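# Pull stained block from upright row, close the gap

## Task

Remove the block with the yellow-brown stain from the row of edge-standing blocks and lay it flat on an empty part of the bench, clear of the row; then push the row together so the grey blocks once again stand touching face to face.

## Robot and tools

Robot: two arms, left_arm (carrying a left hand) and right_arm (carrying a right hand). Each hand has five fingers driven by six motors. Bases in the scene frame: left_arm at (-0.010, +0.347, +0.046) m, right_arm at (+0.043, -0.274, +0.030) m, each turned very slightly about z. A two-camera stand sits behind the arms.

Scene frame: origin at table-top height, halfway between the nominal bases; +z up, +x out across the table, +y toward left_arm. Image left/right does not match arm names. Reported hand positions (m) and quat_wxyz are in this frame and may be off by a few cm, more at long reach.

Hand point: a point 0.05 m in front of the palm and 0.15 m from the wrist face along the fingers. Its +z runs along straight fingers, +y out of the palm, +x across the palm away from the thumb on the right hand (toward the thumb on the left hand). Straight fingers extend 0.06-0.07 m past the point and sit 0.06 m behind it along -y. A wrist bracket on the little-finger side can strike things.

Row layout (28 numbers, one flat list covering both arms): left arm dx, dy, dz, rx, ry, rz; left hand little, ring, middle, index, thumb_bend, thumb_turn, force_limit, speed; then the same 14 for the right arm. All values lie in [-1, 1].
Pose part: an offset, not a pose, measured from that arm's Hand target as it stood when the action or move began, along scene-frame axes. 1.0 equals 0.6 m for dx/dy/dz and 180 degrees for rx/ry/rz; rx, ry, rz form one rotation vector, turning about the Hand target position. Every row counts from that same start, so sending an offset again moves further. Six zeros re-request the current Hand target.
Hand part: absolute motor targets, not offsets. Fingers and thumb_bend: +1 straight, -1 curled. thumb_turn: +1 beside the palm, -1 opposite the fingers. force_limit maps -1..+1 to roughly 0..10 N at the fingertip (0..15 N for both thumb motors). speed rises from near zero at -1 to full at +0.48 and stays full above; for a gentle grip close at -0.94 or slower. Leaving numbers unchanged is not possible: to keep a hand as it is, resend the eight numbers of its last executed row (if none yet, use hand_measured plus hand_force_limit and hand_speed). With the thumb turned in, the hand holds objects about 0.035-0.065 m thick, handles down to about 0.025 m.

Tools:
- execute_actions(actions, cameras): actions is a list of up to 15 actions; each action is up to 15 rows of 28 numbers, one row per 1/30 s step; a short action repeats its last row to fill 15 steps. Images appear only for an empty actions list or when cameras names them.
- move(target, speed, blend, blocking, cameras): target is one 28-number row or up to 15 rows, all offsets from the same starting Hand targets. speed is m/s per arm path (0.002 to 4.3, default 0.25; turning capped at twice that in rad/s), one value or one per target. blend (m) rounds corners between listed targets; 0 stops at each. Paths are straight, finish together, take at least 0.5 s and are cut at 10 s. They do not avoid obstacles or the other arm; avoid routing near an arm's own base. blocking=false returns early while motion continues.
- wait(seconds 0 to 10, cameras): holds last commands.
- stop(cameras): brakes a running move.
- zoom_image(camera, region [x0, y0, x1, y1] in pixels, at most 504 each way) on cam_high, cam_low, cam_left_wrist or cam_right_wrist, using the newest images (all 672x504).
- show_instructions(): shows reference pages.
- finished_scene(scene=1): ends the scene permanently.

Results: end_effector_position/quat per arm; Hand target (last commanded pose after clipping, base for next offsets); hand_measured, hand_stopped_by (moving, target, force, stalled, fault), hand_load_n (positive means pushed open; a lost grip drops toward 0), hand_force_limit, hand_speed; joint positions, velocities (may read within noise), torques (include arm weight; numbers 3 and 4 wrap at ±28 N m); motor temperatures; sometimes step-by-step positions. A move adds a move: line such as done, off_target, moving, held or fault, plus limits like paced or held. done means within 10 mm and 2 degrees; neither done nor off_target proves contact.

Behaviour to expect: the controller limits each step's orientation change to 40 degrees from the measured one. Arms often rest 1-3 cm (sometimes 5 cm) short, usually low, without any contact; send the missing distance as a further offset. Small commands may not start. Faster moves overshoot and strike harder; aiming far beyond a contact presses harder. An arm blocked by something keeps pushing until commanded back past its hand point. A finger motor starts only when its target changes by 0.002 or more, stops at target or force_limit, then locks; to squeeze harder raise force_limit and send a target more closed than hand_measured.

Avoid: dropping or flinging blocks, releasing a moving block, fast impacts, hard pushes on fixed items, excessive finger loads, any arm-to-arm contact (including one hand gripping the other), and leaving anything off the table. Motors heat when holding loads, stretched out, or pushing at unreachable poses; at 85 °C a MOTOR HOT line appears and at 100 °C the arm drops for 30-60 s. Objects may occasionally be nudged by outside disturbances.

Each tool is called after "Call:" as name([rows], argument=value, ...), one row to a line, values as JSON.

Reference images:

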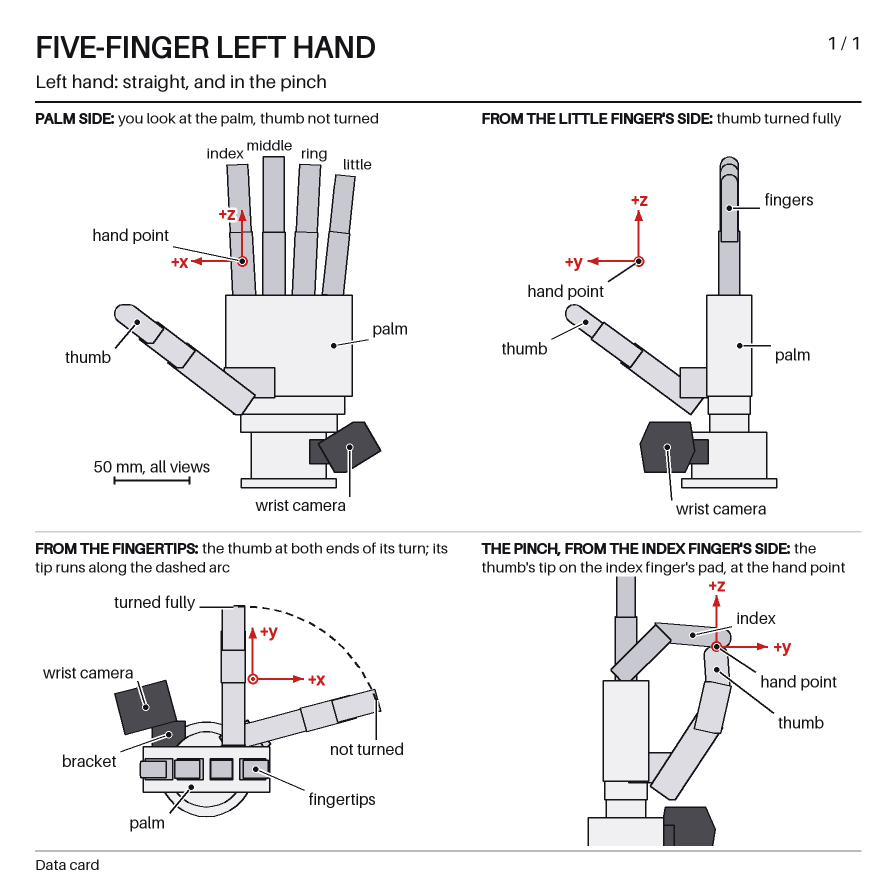

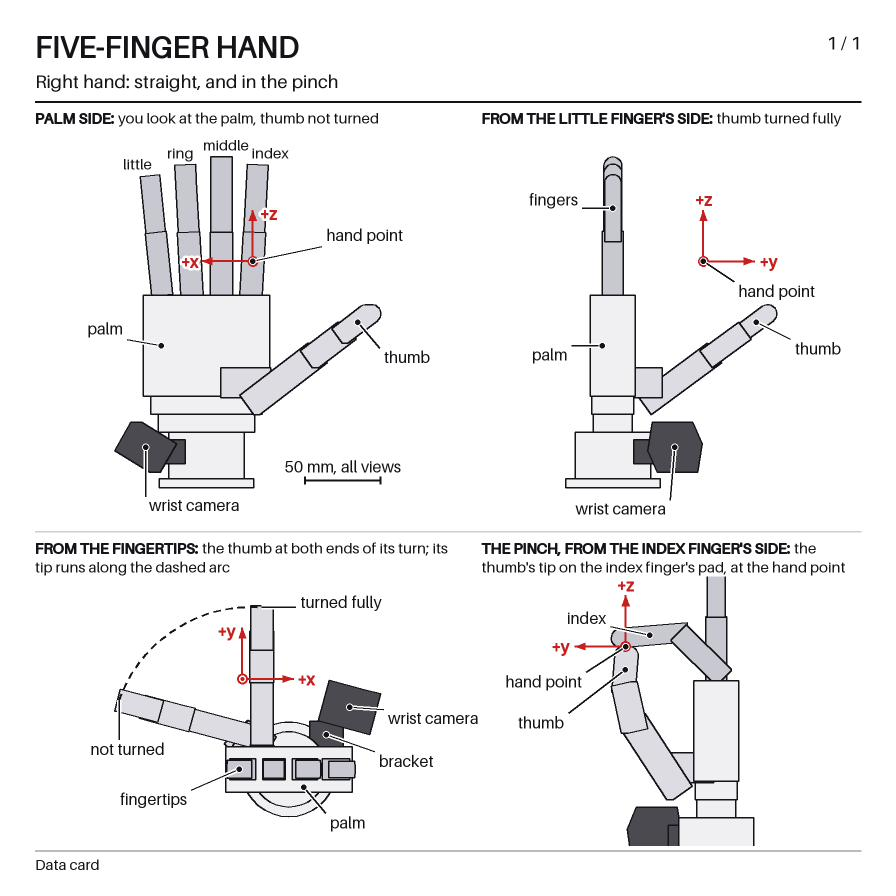

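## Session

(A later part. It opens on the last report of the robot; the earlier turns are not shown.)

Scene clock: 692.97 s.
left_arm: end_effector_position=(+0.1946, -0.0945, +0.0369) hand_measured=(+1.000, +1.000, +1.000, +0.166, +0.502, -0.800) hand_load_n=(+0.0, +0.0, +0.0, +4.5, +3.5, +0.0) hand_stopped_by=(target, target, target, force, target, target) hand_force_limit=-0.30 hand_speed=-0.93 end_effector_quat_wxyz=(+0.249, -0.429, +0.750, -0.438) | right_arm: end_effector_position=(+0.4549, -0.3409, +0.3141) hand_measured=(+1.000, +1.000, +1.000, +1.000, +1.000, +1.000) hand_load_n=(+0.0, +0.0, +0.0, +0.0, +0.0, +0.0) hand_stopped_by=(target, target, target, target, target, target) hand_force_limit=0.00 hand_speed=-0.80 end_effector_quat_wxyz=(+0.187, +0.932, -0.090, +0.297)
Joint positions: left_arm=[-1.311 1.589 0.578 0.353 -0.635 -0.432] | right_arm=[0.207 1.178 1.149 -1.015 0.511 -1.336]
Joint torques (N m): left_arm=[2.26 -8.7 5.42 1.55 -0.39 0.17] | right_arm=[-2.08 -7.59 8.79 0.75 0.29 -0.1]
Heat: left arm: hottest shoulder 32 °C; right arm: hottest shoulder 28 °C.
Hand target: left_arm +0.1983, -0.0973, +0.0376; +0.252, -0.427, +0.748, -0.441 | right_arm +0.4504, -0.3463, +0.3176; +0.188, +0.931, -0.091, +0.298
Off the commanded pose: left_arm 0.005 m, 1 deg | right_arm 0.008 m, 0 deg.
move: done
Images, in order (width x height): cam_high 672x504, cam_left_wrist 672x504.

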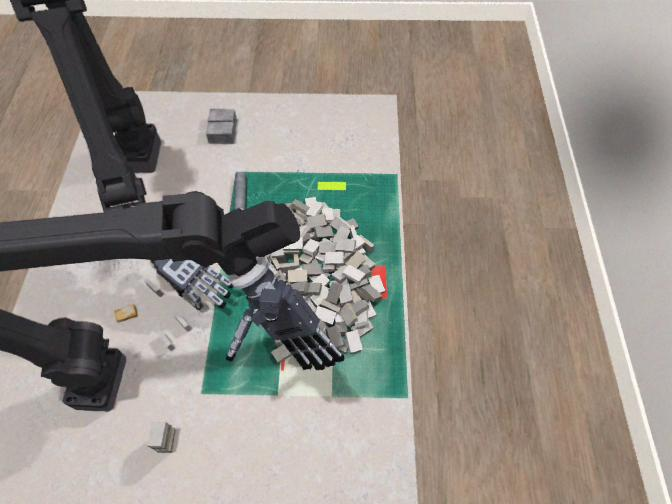

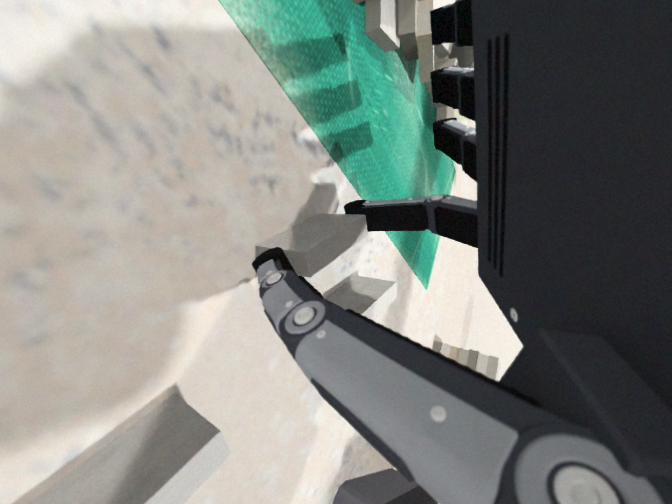

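Call:
move([
  [0.0,-0.005,0.04,0,0,0,1,1,1,0.0,0.5,-0.8,-0.3,-0.93,0,0,0,0,0,0,1,1,1,1,1,1,0,-0.8],
], speed=0.05, cameras=["cam_left_wrist"])

Call:
zoom_image(camera="cam_left_wrist", region=[220, 160, 400, 304])

Scene clock: 694.90 s.
left_arm: end_effector_position=(+0.1921, -0.0858, +0.0408) hand_measured=(+1.000, +1.000, +1.000, +0.166, +0.502, -0.800) hand_load_n=(+0.0, +0.0, +0.0, +4.5, +3.5, -0.5) hand_stopped_by=(target, target, target, force, target, target) hand_force_limit=-0.30 hand_speed=-0.93 end_effector_quat_wxyz=(+0.253, -0.427, +0.758, -0.423) | right_arm: end_effector_position=(+0.4549, -0.3409, +0.3141) hand_measured=(+1.000, +1.000, +1.000, +1.000, +1.000, +1.000) hand_load_n=(+0.0, +0.0, +0.0, +0.0, +0.0, +0.0) hand_stopped_by=(target, target, target, target, target, target) hand_force_limit=0.00 hand_speed=-0.80 end_effector_quat_wxyz=(+0.187, +0.932, -0.090, +0.297)
Joint positions: left_arm=[-1.311 1.552 0.578 0.282 -0.635 -0.432] | right_arm=[0.207 1.178 1.149 -1.015 0.511 -1.336]
Joint torques (N m): left_arm=[2.14 -10.17 7.31 0.76 -0.45 0.2] | right_arm=[-1.85 -8.29 8.81 0.76 0.24 -0.11]
Heat: left arm: hottest shoulder 32 °C; right arm: hottest shoulder 28 °C.
Hand target: left_arm +0.1982, -0.1002, +0.0614; +0.252, -0.427, +0.748, -0.441 | right_arm +0.4504, -0.3463, +0.3176; +0.188, +0.931, -0.091, +0.298
Off the commanded pose: left_arm 0.026 m, 2 deg | right_arm 0.008 m, 0 deg.
move: off_target (left_arm)
Images, in order (width x height): cam_left_wrist 672x504.

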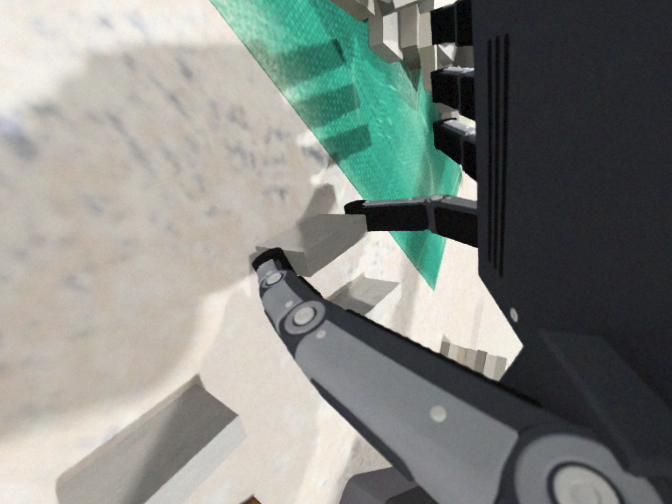

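Scaled by 2.800 from the camera's 672x504 image, which has a finer 960x720 frame.

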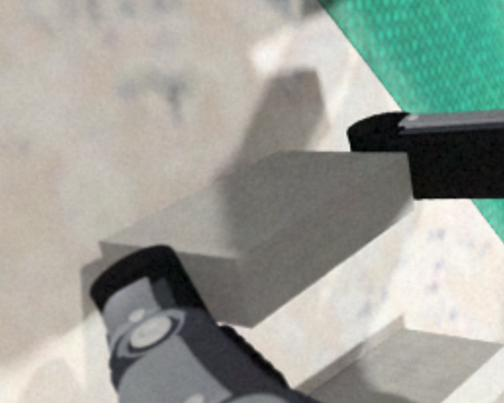

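Call:
move([
  [0.002,-0.065,0.012,0,0,-0.012,1,1,1,0.0,0.5,-0.8,-0.3,-0.93,0,0,0,0,0,0,1,1,1,1,1,1,0,-0.8],
], speed=0.06, cameras=["cam_left_wrist","cam_high"])

Call:
zoom_image(camera="cam_left_wrist", region=[220, 160, 400, 304])

Call:
zoom_image(camera="cam_high", region=[150, 280, 220, 336])

Scene clock: 696.47 s.
left_arm: end_effector_position=(+0.1982, -0.1199, +0.0604) hand_measured=(+1.000, +1.000, +1.000, +0.166, +0.502, -0.800) hand_load_n=(+0.0, +0.0, +0.0, +4.0, +4.0, +0.0) hand_stopped_by=(target, target, target, force, target, target) hand_force_limit=-0.30 hand_speed=-0.93 end_effector_quat_wxyz=(+0.245, -0.420, +0.757, -0.437) | right_arm: end_effector_position=(+0.4549, -0.3409, +0.3141) hand_measured=(+1.000, +1.000, +1.000, +1.000, +1.000, +1.000) hand_load_n=(+0.0, +0.0, +0.0, +0.0, +0.0, +0.5) hand_stopped_by=(target, target, target, target, target, target) hand_force_limit=0.00 hand_speed=-0.80 end_effector_quat_wxyz=(+0.187, +0.932, -0.090, +0.297)
Joint positions: left_arm=[-1.314 1.568 0.662 0.249 -0.619 -0.417] | right_arm=[0.207 1.178 1.149 -1.015 0.511 -1.336]
Joint torques (N m): left_arm=[1.14 -7.65 8.85 0.98 -0.29 0.22] | right_arm=[-2.14 -7.24 8.84 0.75 0.27 -0.09]
Heat: left arm: hottest shoulder 32 °C; right arm: hottest shoulder 28 °C.
Hand target: left_arm +0.1996, -0.1393, +0.0688; +0.243, -0.413, +0.756, -0.446 | right_arm +0.4504, -0.3463, +0.3176; +0.188, +0.931, -0.091, +0.298
Off the commanded pose: left_arm 0.021 m, 1 deg | right_arm 0.008 m, 0 deg.
move: off_target (left_arm)
Images, in order (width x height): cam_high 672x504, cam_left_wrist 672x504.

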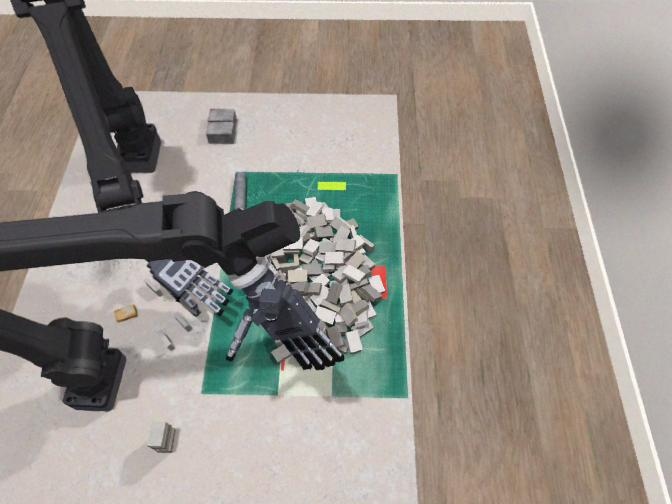

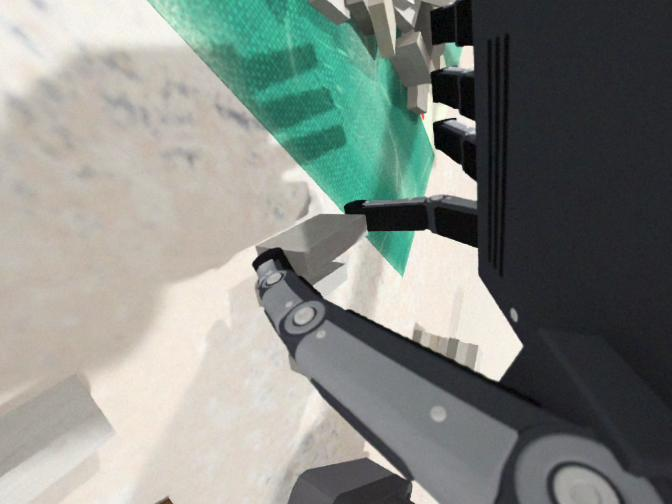

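Scaled by 2.800 from the camera's 672x504 image, which has a finer 960x720 frame.

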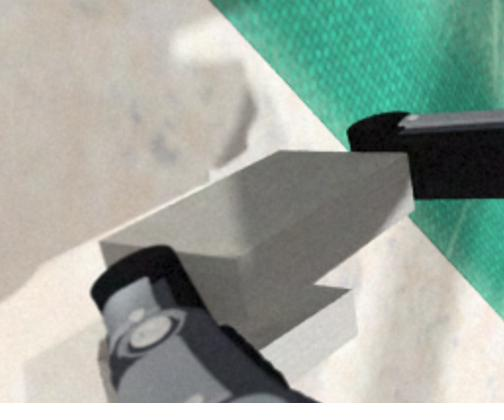

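Scaled by 7.200 from the camera's 672x504 image, which has a finer 960x720 frame.

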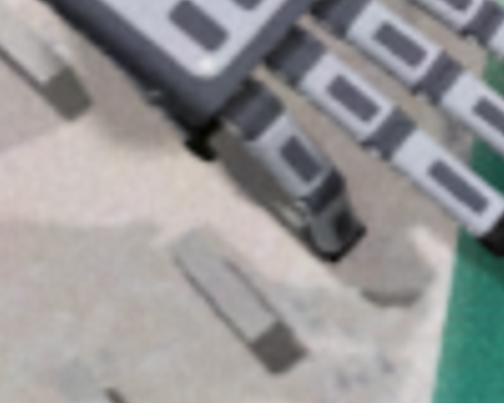

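Call:
move([
  [-0.007,-0.033,0.0,0,0,0,1,1,1,0.0,0.5,-0.8,-0.3,-0.93,0,0,0,0,0,0,1,1,1,1,1,1,0,-0.8],
], speed=0.06, cameras=["cam_left_wrist","cam_high"])

Call:
zoom_image(camera="cam_left_wrist", region=[220, 160, 400, 304])

Call:
zoom_image(camera="cam_high", region=[150, 280, 220, 336])

Scene clock: 698.20 s.
left_arm: end_effector_position=(+0.1934, -0.1385, +0.0600) hand_measured=(+1.000, +1.000, +1.000, +0.166, +0.502, -0.800) hand_load_n=(+0.0, +0.0, +0.0, +4.5, +3.5, +0.0) hand_stopped_by=(target, target, target, force, target, target) hand_force_limit=-0.30 hand_speed=-0.93 end_effector_quat_wxyz=(+0.247, -0.412, +0.761, -0.435) | right_arm: end_effector_position=(+0.4549, -0.3409, +0.3141) hand_measured=(+1.000, +1.000, +1.000, +1.000, +1.000, +1.000) hand_load_n=(+0.0, +0.0, +0.0, +0.0, +0.0, +0.0) hand_stopped_by=(target, target, target, target, target, target) hand_force_limit=0.00 hand_speed=-0.80 end_effector_quat_wxyz=(+0.187, +0.932, -0.090, +0.297)
Joint positions: left_arm=[-1.338 1.604 0.712 0.224 -0.633 -0.417] | right_arm=[0.207 1.178 1.149 -1.015 0.511 -1.336]
Joint torques (N m): left_arm=[1.67 -7.88 8.84 0.81 -0.44 0.07] | right_arm=[-1.44 -7.71 8.85 0.7 0.25 -0.09]
Heat: left arm: hottest shoulder 32 °C; right arm: hottest shoulder 28 °C.
Hand target: left_arm +0.1953, -0.1590, +0.0687; +0.243, -0.413, +0.756, -0.446 | right_arm +0.4504, -0.3463, +0.3176; +0.188, +0.931, -0.091, +0.298
Off the commanded pose: left_arm 0.022 m, 1 deg | right_arm 0.008 m, 0 deg.
move: off_target (left_arm)
Images, in order (width x height): cam_high 672x504, cam_left_wrist 672x504.

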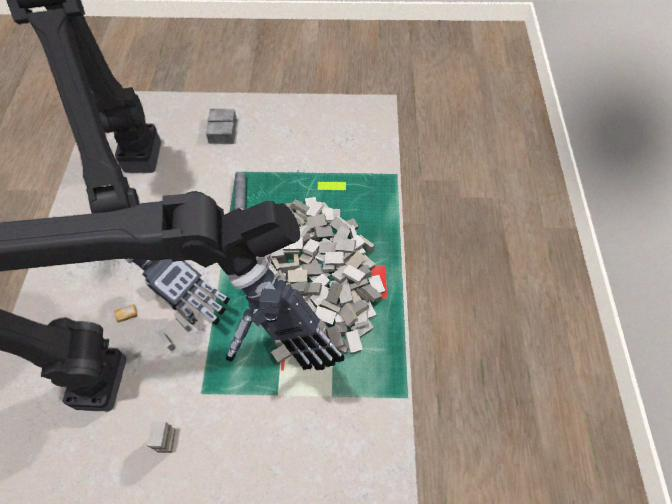

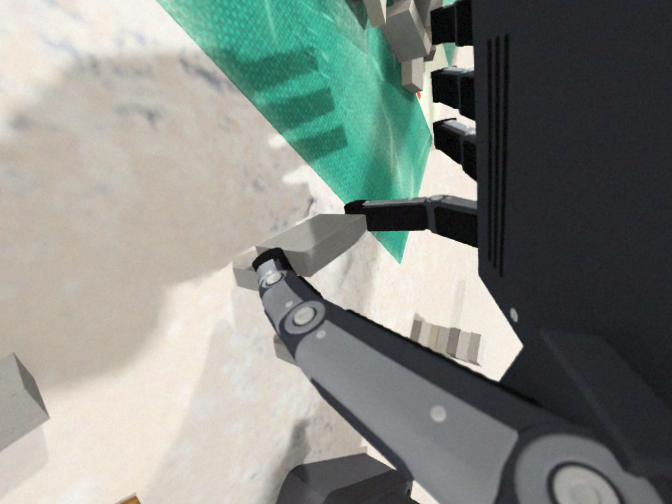

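Scaled by 2.800 from the camera's 672x504 image, which has a finer 960x720 frame.

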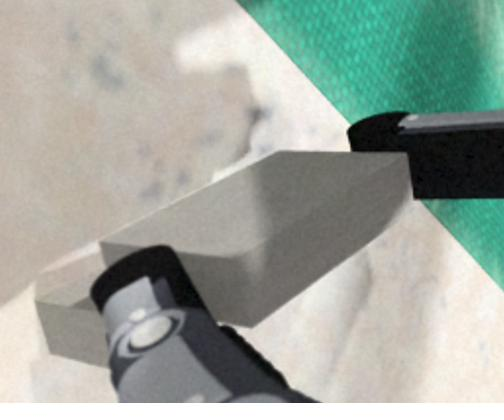

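Scaled by 7.200 from the camera's 672x504 image, which has a finer 960x720 frame.

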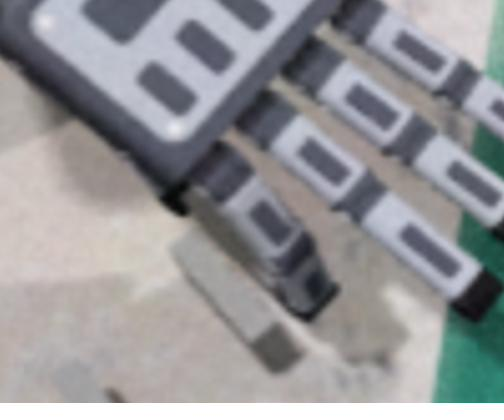

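Call:
move([
  [0.0,0.0,-0.02,0,0,0,1,1,1,0.0,0.5,-0.8,-0.3,-0.93,0,0,0,0,0,0,1,1,1,1,1,1,0,-0.8],
], speed=0.04, cameras=["cam_left_wrist","cam_high"])

Call:
zoom_image(camera="cam_left_wrist", region=[220, 160, 400, 304])

Call:
zoom_image(camera="cam_high", region=[150, 280, 220, 336])

Scene clock: 699.67 s.
left_arm: end_effector_position=(+0.1931, -0.1371, +0.0467) hand_measured=(+1.000, +1.000, +1.000, +0.166, +0.502, -0.800) hand_load_n=(+0.0, +0.0, +0.0, +4.5, +3.5, +0.0) hand_stopped_by=(target, target, target, force, target, target) hand_force_limit=-0.30 hand_speed=-0.93 end_effector_quat_wxyz=(+0.249, -0.411, +0.766, -0.427) | right_arm: end_effector_position=(+0.4549, -0.3409, +0.3141) hand_measured=(+1.000, +1.000, +1.000, +1.000, +1.000, +1.000) hand_load_n=(+0.0, +0.0, +0.0, +0.0, +0.0, +0.0) hand_stopped_by=(target, target, target, target, target, target) hand_force_limit=0.00 hand_speed=-0.80 end_effector_quat_wxyz=(+0.187, +0.932, -0.090, +0.297)
Joint positions: left_arm=[-1.338 1.635 0.712 0.236 -0.633 -0.417] | right_arm=[0.207 1.178 1.149 -1.015 0.511 -1.336]
Joint torques (N m): left_arm=[1.73 -8.88 8.17 1.48 -0.43 0.05] | right_arm=[-1.79 -7.82 8.95 0.72 0.25 -0.1]
Heat: left arm: hottest shoulder 32 °C; right arm: hottest shoulder 28 °C.
Hand target: left_arm +0.1953, -0.1590, +0.0566; +0.243, -0.413, +0.756, -0.445 | right_arm +0.4504, -0.3463, +0.3176; +0.188, +0.931, -0.091, +0.298
Off the commanded pose: left_arm 0.024 m, 2 deg | right_arm 0.008 m, 0 deg.
move: off_target (left_arm)
Images, in order (width x height): cam_high 672x504, cam_left_wrist 672x504.

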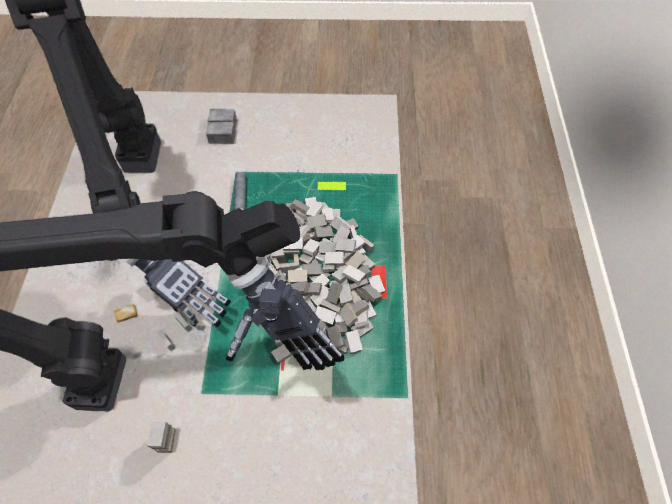

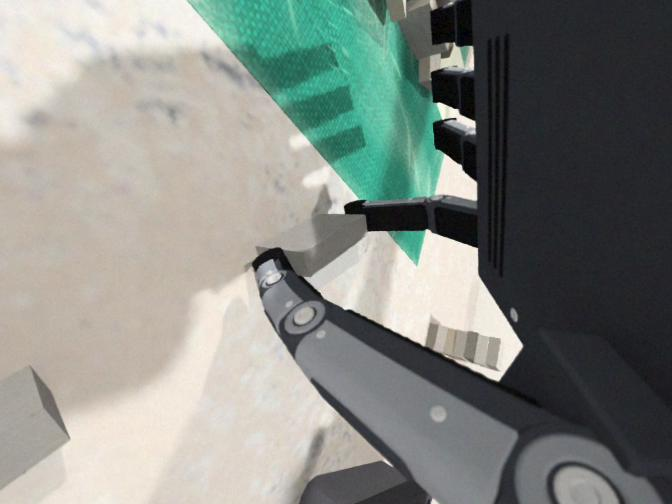

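Scaled by 2.800 from the camera's 672x504 image, which has a finer 960x720 frame.

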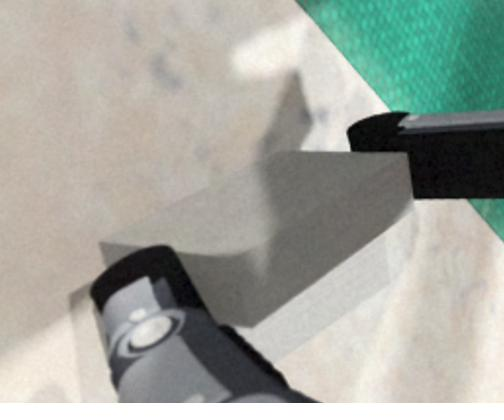

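Scaled by 7.200 from the camera's 672x504 image, which has a finer 960x720 frame.

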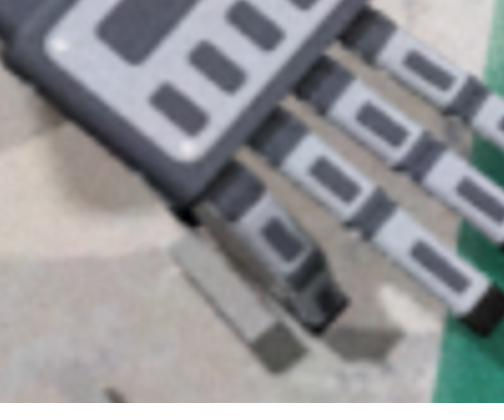

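Call:
move([
  [0.0,0.0,-0.013,0,0,0,1,1,1,0.0,0.5,-0.8,-0.3,-0.93,0,0,0,0,0,0,1,1,1,1,1,1,0,-0.8],
], speed=0.04, cameras=["cam_left_wrist"])

Call:
zoom_image(camera="cam_left_wrist", region=[220, 160, 400, 304])

Scene clock: 701.17 s.
left_arm: end_effector_position=(+0.1938, -0.1390, +0.0410) hand_measured=(+1.000, +1.000, +1.000, +0.166, +0.502, -0.800) hand_load_n=(+0.0, +0.0, +0.0, +4.0, +3.5, -0.5) hand_stopped_by=(target, target, target, force, target, target) hand_force_limit=-0.30 hand_speed=-0.93 end_effector_quat_wxyz=(+0.249, -0.411, +0.765, -0.429) | right_arm: end_effector_position=(+0.4549, -0.3409, +0.3141) hand_measured=(+1.000, +1.000, +1.000, +1.000, +1.000, +1.000) hand_load_n=(+0.0, +0.0, +0.0, +0.0, +0.0, +0.0) hand_stopped_by=(target, target, target, target, target, target) hand_force_limit=0.00 hand_speed=-0.80 end_effector_quat_wxyz=(+0.187, +0.932, -0.090, +0.297)
Joint positions: left_arm=[-1.338 1.654 0.712 0.26 -0.634 -0.417] | right_arm=[0.207 1.178 1.149 -1.015 0.511 -1.336]
Joint torques (N m): left_arm=[1.38 -9.05 7.92 1.68 -0.43 0.07] | right_arm=[-1.96 -8.29 8.87 0.83 0.28 -0.08]
Heat: left arm: hottest shoulder 32 °C; right arm: hottest shoulder 28 °C.
Hand target: left_arm +0.1953, -0.1590, +0.0488; +0.243, -0.413, +0.756, -0.445 | right_arm +0.4504, -0.3463, +0.3176; +0.188, +0.931, -0.091, +0.298
Off the commanded pose: left_arm 0.021 m, 2 deg | right_arm 0.008 m, 0 deg.
move: off_target (left_arm)
Images, in order (width x height): cam_left_wrist 672x504.

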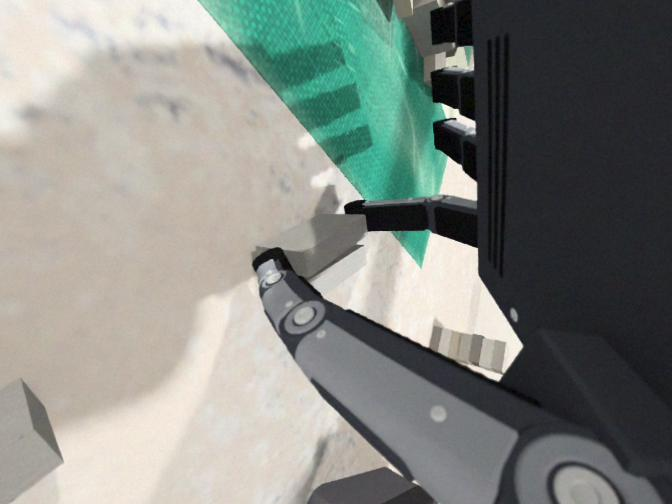

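Scaled by 2.800 from the camera's 672x504 image, which has a finer 960x720 frame.

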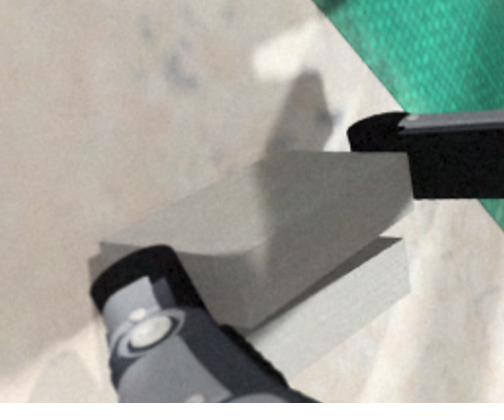

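Call:
move([
  [0.0,0.0,-0.011,0,0,0,1,1,1,0.0,0.5,-0.8,-0.3,-0.93,0,0,0,0,0,0,1,1,1,1,1,1,0,-0.8],
], speed=0.04, cameras=["cam_left_wrist","cam_high"])

Call:
zoom_image(camera="cam_left_wrist", region=[220, 160, 400, 304])

Call:
zoom_image(camera="cam_high", region=[150, 280, 220, 336])

Scene clock: 702.50 s.
left_arm: end_effector_position=(+0.1947, -0.1415, +0.0384) hand_measured=(+1.000, +1.000, +1.000, +0.166, +0.502, -0.800) hand_load_n=(+0.0, +0.0, +0.0, +4.0, +4.0, -0.5) hand_stopped_by=(target, target, target, force, target, target) hand_force_limit=-0.30 hand_speed=-0.93 end_effector_quat_wxyz=(+0.248, -0.412, +0.762, -0.433) | right_arm: end_effector_position=(+0.4549, -0.3409, +0.3141) hand_measured=(+1.000, +1.000, +1.000, +1.000, +1.000, +1.000) hand_load_n=(+0.0, +0.0, +0.0, +0.0, +0.0, +0.0) hand_stopped_by=(target, target, target, target, target, target) hand_force_limit=0.00 hand_speed=-0.80 end_effector_quat_wxyz=(+0.187, +0.932, -0.090, +0.297)
Joint positions: left_arm=[-1.338 1.668 0.712 0.283 -0.635 -0.417] | right_arm=[0.207 1.178 1.149 -1.015 0.511 -1.336]
Joint torques (N m): left_arm=[1.44 -8.29 7.62 1.8 -0.4 0.04] | right_arm=[-1.38 -8.18 8.85 0.73 0.25 -0.06]
Heat: left arm: hottest shoulder 32 °C; right arm: hottest shoulder 28 °C.
Hand target: left_arm +0.1953, -0.1590, +0.0422; +0.243, -0.413, +0.756, -0.445 | right_arm +0.4504, -0.3463, +0.3176; +0.188, +0.931, -0.091, +0.298
Off the commanded pose: left_arm 0.018 m, 2 deg | right_arm 0.008 m, 0 deg.
move: off_target (left_arm)
Images, in order (width x height): cam_high 672x504, cam_left_wrist 672x504.

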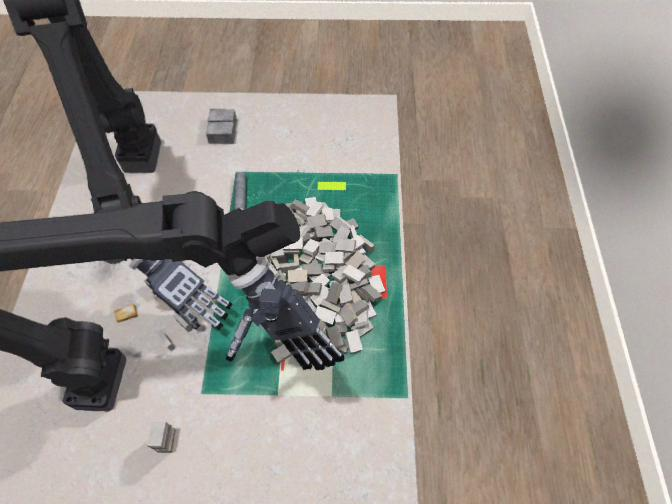

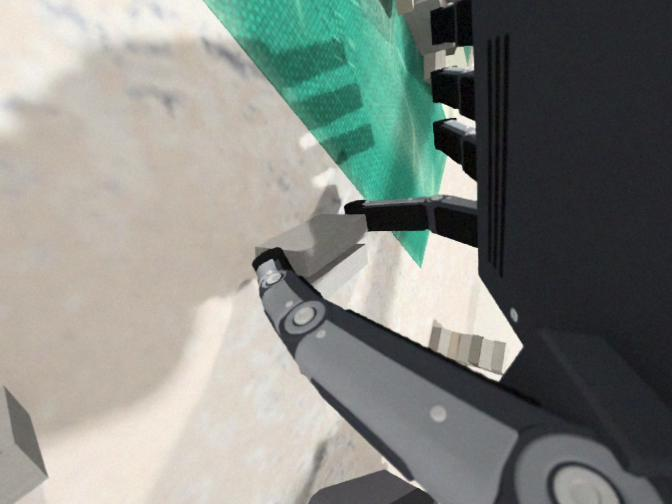

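Scaled by 2.800 from the camera's 672x504 image, which has a finer 960x720 frame.

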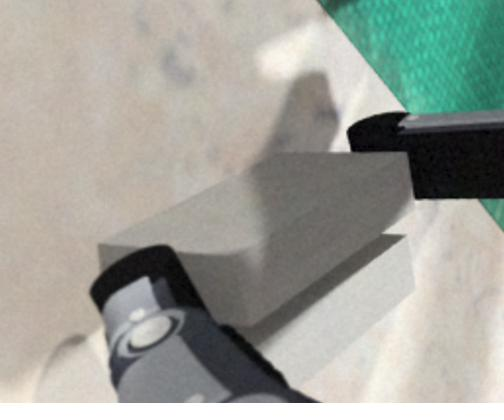

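Scaled by 7.200 from the camera's 672x504 image, which has a finer 960x720 frame.

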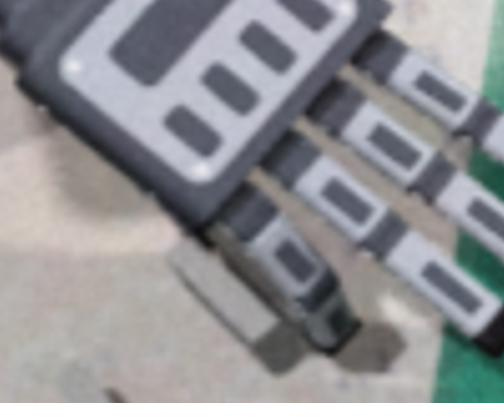

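Call:
move([
  [0.0,0.003,-0.007,0,0,0,1,1,1,0.0,0.5,-0.8,-0.3,-0.93,0,0,0,0,0,0,1,1,1,1,1,1,0,-0.8],
], speed=0.04, cameras=["cam_left_wrist"])

Call:
zoom_image(camera="cam_left_wrist", region=[220, 160, 400, 304])

Scene clock: 703.70 s.
left_arm: end_effector_position=(+0.1953, -0.1438, +0.0383) hand_measured=(+1.000, +1.000, +1.000, +0.166, +0.502, -0.800) hand_load_n=(+0.0, +0.0, +0.0, +4.0, +3.5, -0.5) hand_stopped_by=(target, target, target, force, target, target) hand_force_limit=-0.30 hand_speed=-0.93 end_effector_quat_wxyz=(+0.247, -0.413, +0.760, -0.437) | right_arm: end_effector_position=(+0.4549, -0.3409, +0.3141) hand_measured=(+1.000, +1.000, +1.000, +1.000, +1.000, +1.000) hand_load_n=(+0.0, +0.0, +0.0, +0.0, +0.0, +0.0) hand_stopped_by=(target, target, target, target, target, target) hand_force_limit=0.00 hand_speed=-0.80 end_effector_quat_wxyz=(+0.187, +0.932, -0.090, +0.297)
Joint positions: left_arm=[-1.338 1.674 0.712 0.299 -0.635 -0.417] | right_arm=[0.207 1.178 1.149 -1.015 0.511 -1.336]
Joint torques (N m): left_arm=[1.9 -8.29 6.99 1.51 -0.33 0.09] | right_arm=[-1.73 -8.29 8.92 0.79 0.29 -0.09]
Heat: left arm: hottest shoulder 32 °C; right arm: hottest shoulder 28 °C.
Hand target: left_arm +0.1953, -0.1572, +0.0380; +0.243, -0.413, +0.756, -0.445 | right_arm +0.4504, -0.3463, +0.3176; +0.188, +0.931, -0.091, +0.298
Off the commanded pose: left_arm 0.013 m, 1 deg | right_arm 0.008 m, 0 deg.
move: off_target (left_arm)
Images, in order (width x height): cam_left_wrist 672x504.

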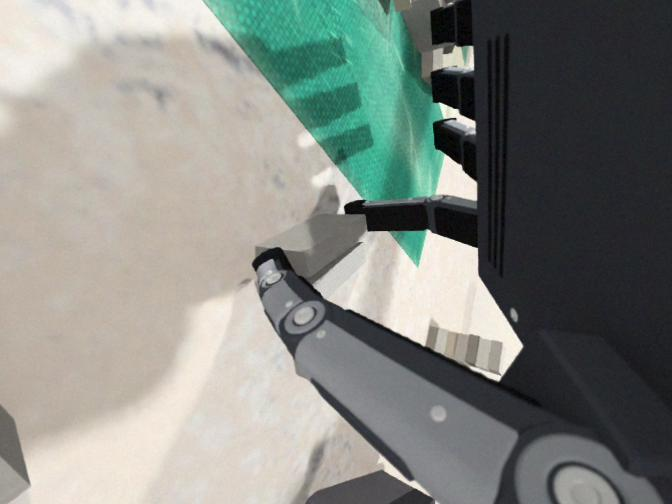

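Scaled by 2.800 from the camera's 672x504 image, which has a finer 960x720 frame.

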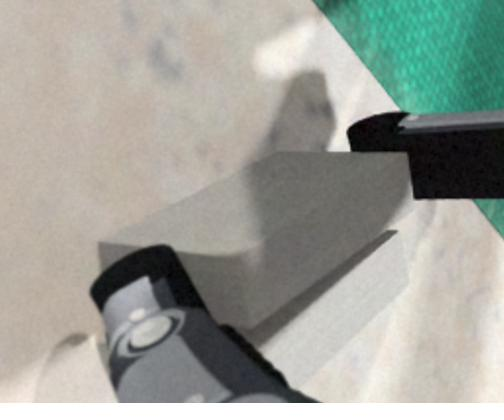

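Call:
move([
  [0,0.012,0.0,0,0,0,1,1,1,0.2,0.5,-0.8,-0.3,-0.9,0,0,0,0,0,0,1,1,1,1,1,1,0,-0.8],
  [0,0.012,0.0,0,0,0,1,1,1,0.5,0.5,-0.8,-0.3,-0.6,0,0,0,0,0,0,1,1,1,1,1,1,0,-0.8],
  [-0.014,0.026,0.004,0,0,0,1,1,1,0.5,0.5,-0.8,-0.3,-0.6,0,0,0,0,0,0,1,1,1,1,1,1,0,-0.8],
], speed=0.04, cameras=["cam_left_wrist","cam_high"])

Call:
zoom_image(camera="cam_left_wrist", region=[220, 160, 400, 304])

Call:
zoom_image(camera="cam_high", region=[150, 280, 220, 336])

Scene clock: 707.17 s.
left_arm: end_effector_position=(+0.1907, -0.1378, +0.0332) hand_measured=(+1.000, +1.000, +1.000, +0.500, +0.500, -0.800) hand_load_n=(+0.0, +0.0, -0.5, +0.0, +0.0, +0.0) hand_stopped_by=(target, target, target, target, target, target) hand_force_limit=-0.30 hand_speed=-0.60 end_effector_quat_wxyz=(+0.249, -0.410, +0.762, -0.434) | right_arm: end_effector_position=(+0.4549, -0.3409, +0.3141) hand_measured=(+1.000, +1.000, +1.000, +1.000, +1.000, +1.000) hand_load_n=(+0.0, +0.0, +0.0, +0.0, +0.0, +0.0) hand_stopped_by=(target, target, target, target, target, target) hand_force_limit=0.00 hand_speed=-0.80 end_effector_quat_wxyz=(+0.187, +0.932, -0.090, +0.297)
Joint positions: left_arm=[-1.345 1.674 0.694 0.308 -0.641 -0.417] | right_arm=[0.207 1.178 1.149 -1.015 0.511 -1.336]
Joint torques (N m): left_arm=[1.26 -11.11 4.85 1.63 -0.45 -0.02] | right_arm=[-1.32 -8.12 8.73 0.91 0.25 -0.11]
Heat: left arm: hottest shoulder 32 °C; right arm: hottest shoulder 28 °C.
Hand target: left_arm +0.1869, -0.1417, +0.0405; +0.243, -0.413, +0.756, -0.446 | right_arm +0.4504, -0.3463, +0.3176; +0.188, +0.931, -0.091, +0.298
Off the commanded pose: left_arm 0.009 m, 2 deg | right_arm 0.008 m, 0 deg.
move: done
Images, in order (width x height): cam_high 672x504, cam_left_wrist 672x504.

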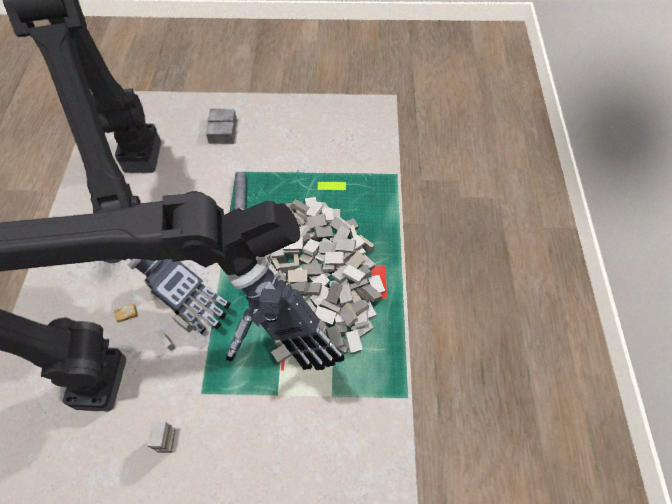

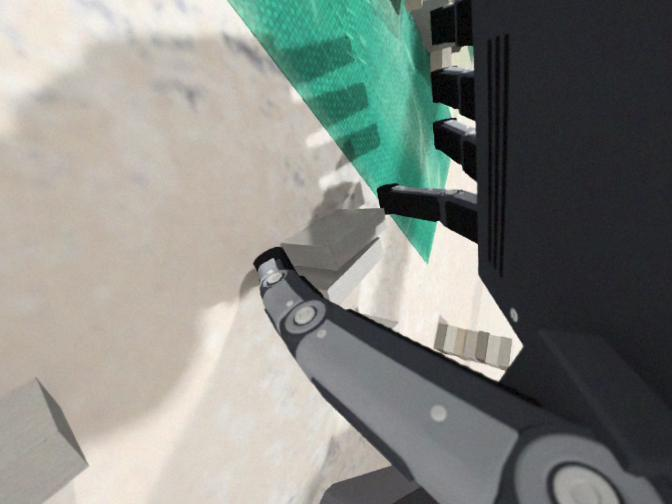

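Scaled by 2.800 from the camera's 672x504 image, which has a finer 960x720 frame.

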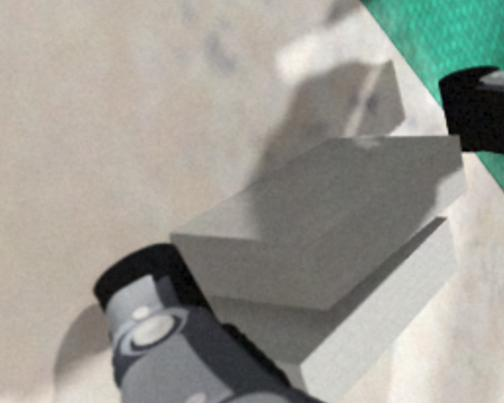

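Scaled by 7.200 from the camera's 672x504 image, which has a finer 960x720 frame.

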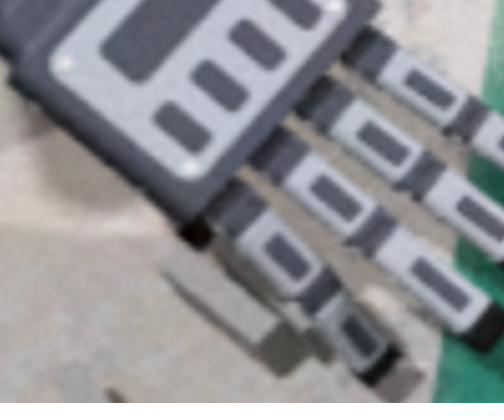

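Call:
move([
  [-0.006,0.004,0.13,0,0,0,1,1,1,0.5,0.5,-0.8,-0.3,-0.6,0,0,0,0,0,0,1,1,1,1,1,1,0,-0.8],
  [-0.25,0.20,0.20,0,0,0,1,1,1,0.4,0.5,-0.8,-0.3,-0.6,0,0,0,0,0,0,1,1,1,1,1,1,0,-0.8],
], speed=0.12, cameras=["cam_left_wrist","cam_high"])

Call:
zoom_image(camera="cam_high", region=[140, 274, 204, 350])

Scene clock: 711.83 s.
left_arm: end_effector_position=(+0.0407, -0.0183, +0.1539) hand_measured=(+1.000, +1.000, +1.000, +0.400, +0.500, -0.800) hand_load_n=(+0.0, +0.0, +0.0, +0.0, +0.0, +0.0) hand_stopped_by=(target, target, target, target, target, target) hand_force_limit=-0.30 hand_speed=-0.60 end_effector_quat_wxyz=(+0.250, -0.409, +0.759, -0.439) | right_arm: end_effector_position=(+0.4549, -0.3409, +0.3141) hand_measured=(+1.000, +1.000, +1.000, +1.000, +1.000, +1.000) hand_load_n=(+0.0, +0.0, +0.0, +0.0, +0.0, +0.0) hand_stopped_by=(target, target, target, target, target, target) hand_force_limit=0.00 hand_speed=-0.80 end_effector_quat_wxyz=(+0.187, +0.932, -0.090, +0.297)
Joint positions: left_arm=[-1.789 1.046 0.573 -0.526 -0.951 -0.879] | right_arm=[0.207 1.178 1.149 -1.015 0.511 -1.336]
Joint torques (N m): left_arm=[1.03 -4.31 8.17 0.46 -0.68 -0.04] | right_arm=[-1.85 -7.65 8.84 0.72 0.26 -0.06]
Heat: left arm: hottest shoulder 32 °C; right arm: hottest shoulder 28 °C.
Hand target: left_arm +0.0369, -0.0217, +0.1606; +0.243, -0.413, +0.756, -0.446 | right_arm +0.4504, -0.3463, +0.3176; +0.188, +0.931, -0.091, +0.298
Off the commanded pose: left_arm 0.008 m, 1 deg | right_arm 0.008 m, 0 deg.
move: done
Images, in order (width x height): cam_high 672x504, cam_left_wrist 672x504.

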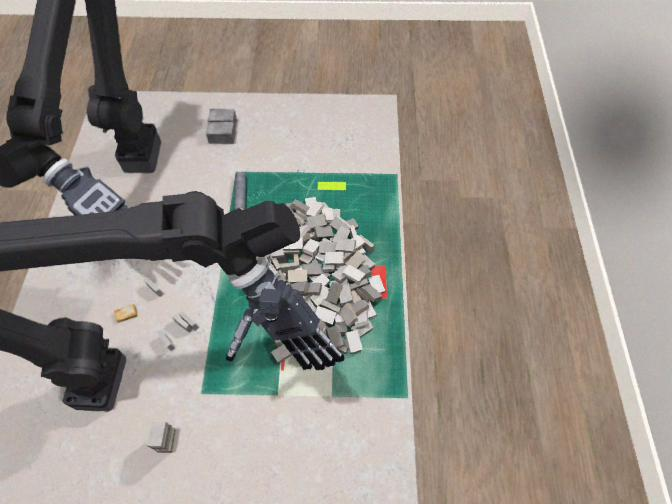

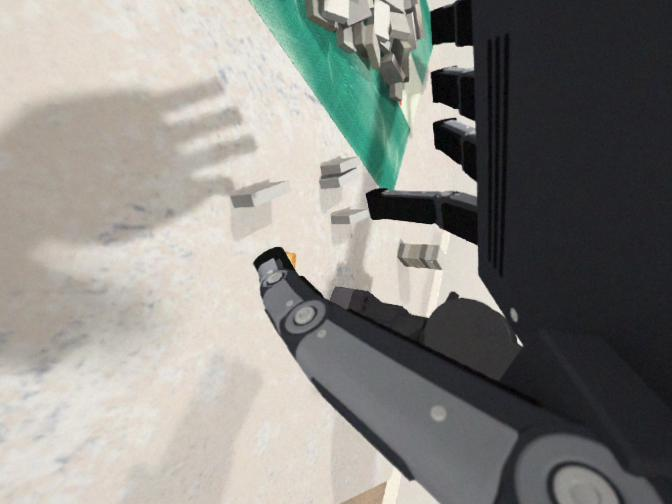

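Scaled by 6.632 from the camera's 672x504 image, which has a finer 960x720 frame.

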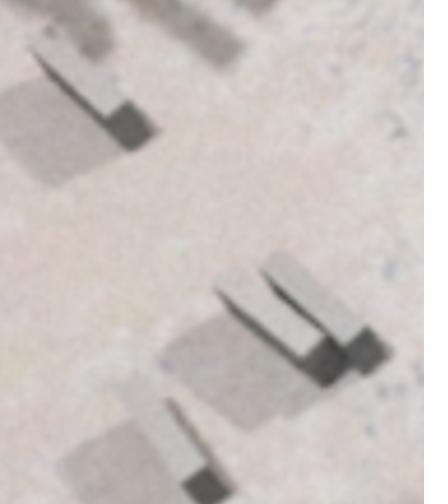

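Call:
move([
  [0.101,-0.0655,0.0,0,0,0.0267,1,1,1,0.4,0.5,-0.8,-0.3,-0.5,0,0,0,0,0,0,1,1,1,1,1,1,0,-0.8],
  [0.101,-0.0655,-0.1427,0,0,0.0267,1,1,1,0.4,0.5,-0.8,-0.3,-0.5,0,0,0,0,0,0,1,1,1,1,1,1,0,-0.8],
], speed=0.1, cameras=["cam_left_wrist","cam_high"])

Call:
zoom_image(camera="cam_left_wrist", region=[180, 150, 430, 350])

Call:
zoom_image(camera="cam_high", region=[110, 250, 200, 322])

Scene clock: 715.73 s.
left_arm: end_effector_position=(+0.0941, -0.0631, +0.0820) hand_measured=(+1.000, +1.000, +1.000, +0.400, +0.500, -0.800) hand_load_n=(+0.0, +0.0, +0.0, +0.0, +0.0, +0.0) hand_stopped_by=(target, target, target, target, target, target) hand_force_limit=-0.30 hand_speed=-0.50 end_effector_quat_wxyz=(+0.256, -0.448, +0.735, -0.441) | right_arm: end_effector_position=(+0.4549, -0.3409, +0.3141) hand_measured=(+1.000, +1.000, +1.000, +1.000, +1.000, +1.000) hand_load_n=(+0.0, +0.0, +0.0, +0.0, +0.0, +0.0) hand_stopped_by=(target, target, target, target, target, target) hand_force_limit=0.00 hand_speed=-0.80 end_effector_quat_wxyz=(+0.187, +0.932, -0.090, +0.297)
Joint positions: left_arm=[-1.612 1.344 0.533 -0.057 -0.889 -0.762] | right_arm=[0.207 1.178 1.149 -1.015 0.511 -1.336]
Joint torques (N m): left_arm=[2.37 -5.07 5.68 1.4 -0.47 0.27] | right_arm=[-1.38 -7.82 8.95 0.77 0.23 -0.11]
Heat: left arm: hottest shoulder 32 °C; right arm: hottest shoulder 28 °C.
Hand target: left_arm +0.0976, -0.0610, +0.0750; +0.262, -0.444, +0.738, -0.435 | right_arm +0.4504, -0.3463, +0.3176; +0.188, +0.931, -0.091, +0.298
Off the commanded pose: left_arm 0.008 m, 1 deg | right_arm 0.008 m, 0 deg.
move: done
Images, in order (width x height): cam_high 672x504, cam_left_wrist 672x504.

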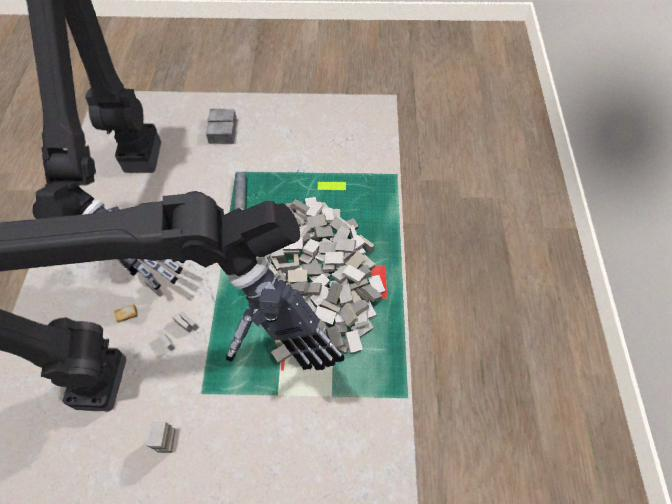

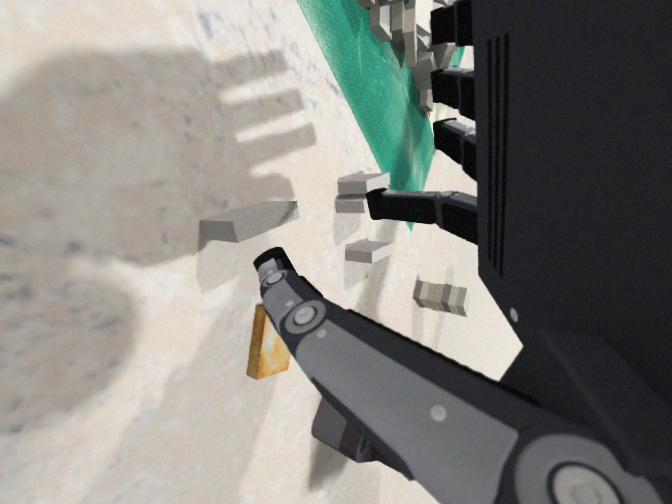

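Scaled by 2.016 from the camera's 672x504 image, which has a finer 960x720 frame.

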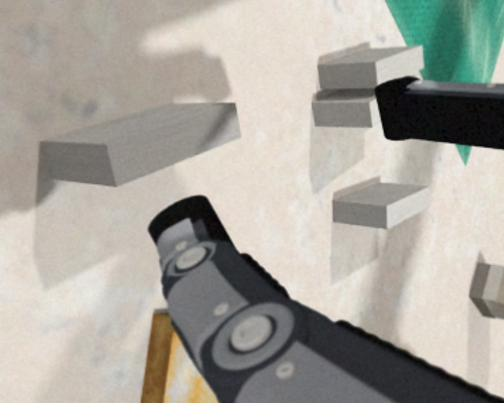

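Scaled by 5.600 from the camera's 672x504 image, which has a finer 960x720 frame.

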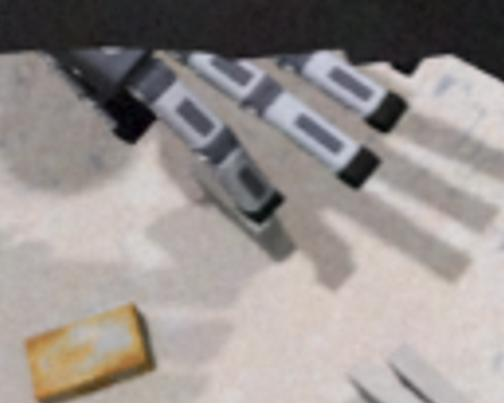

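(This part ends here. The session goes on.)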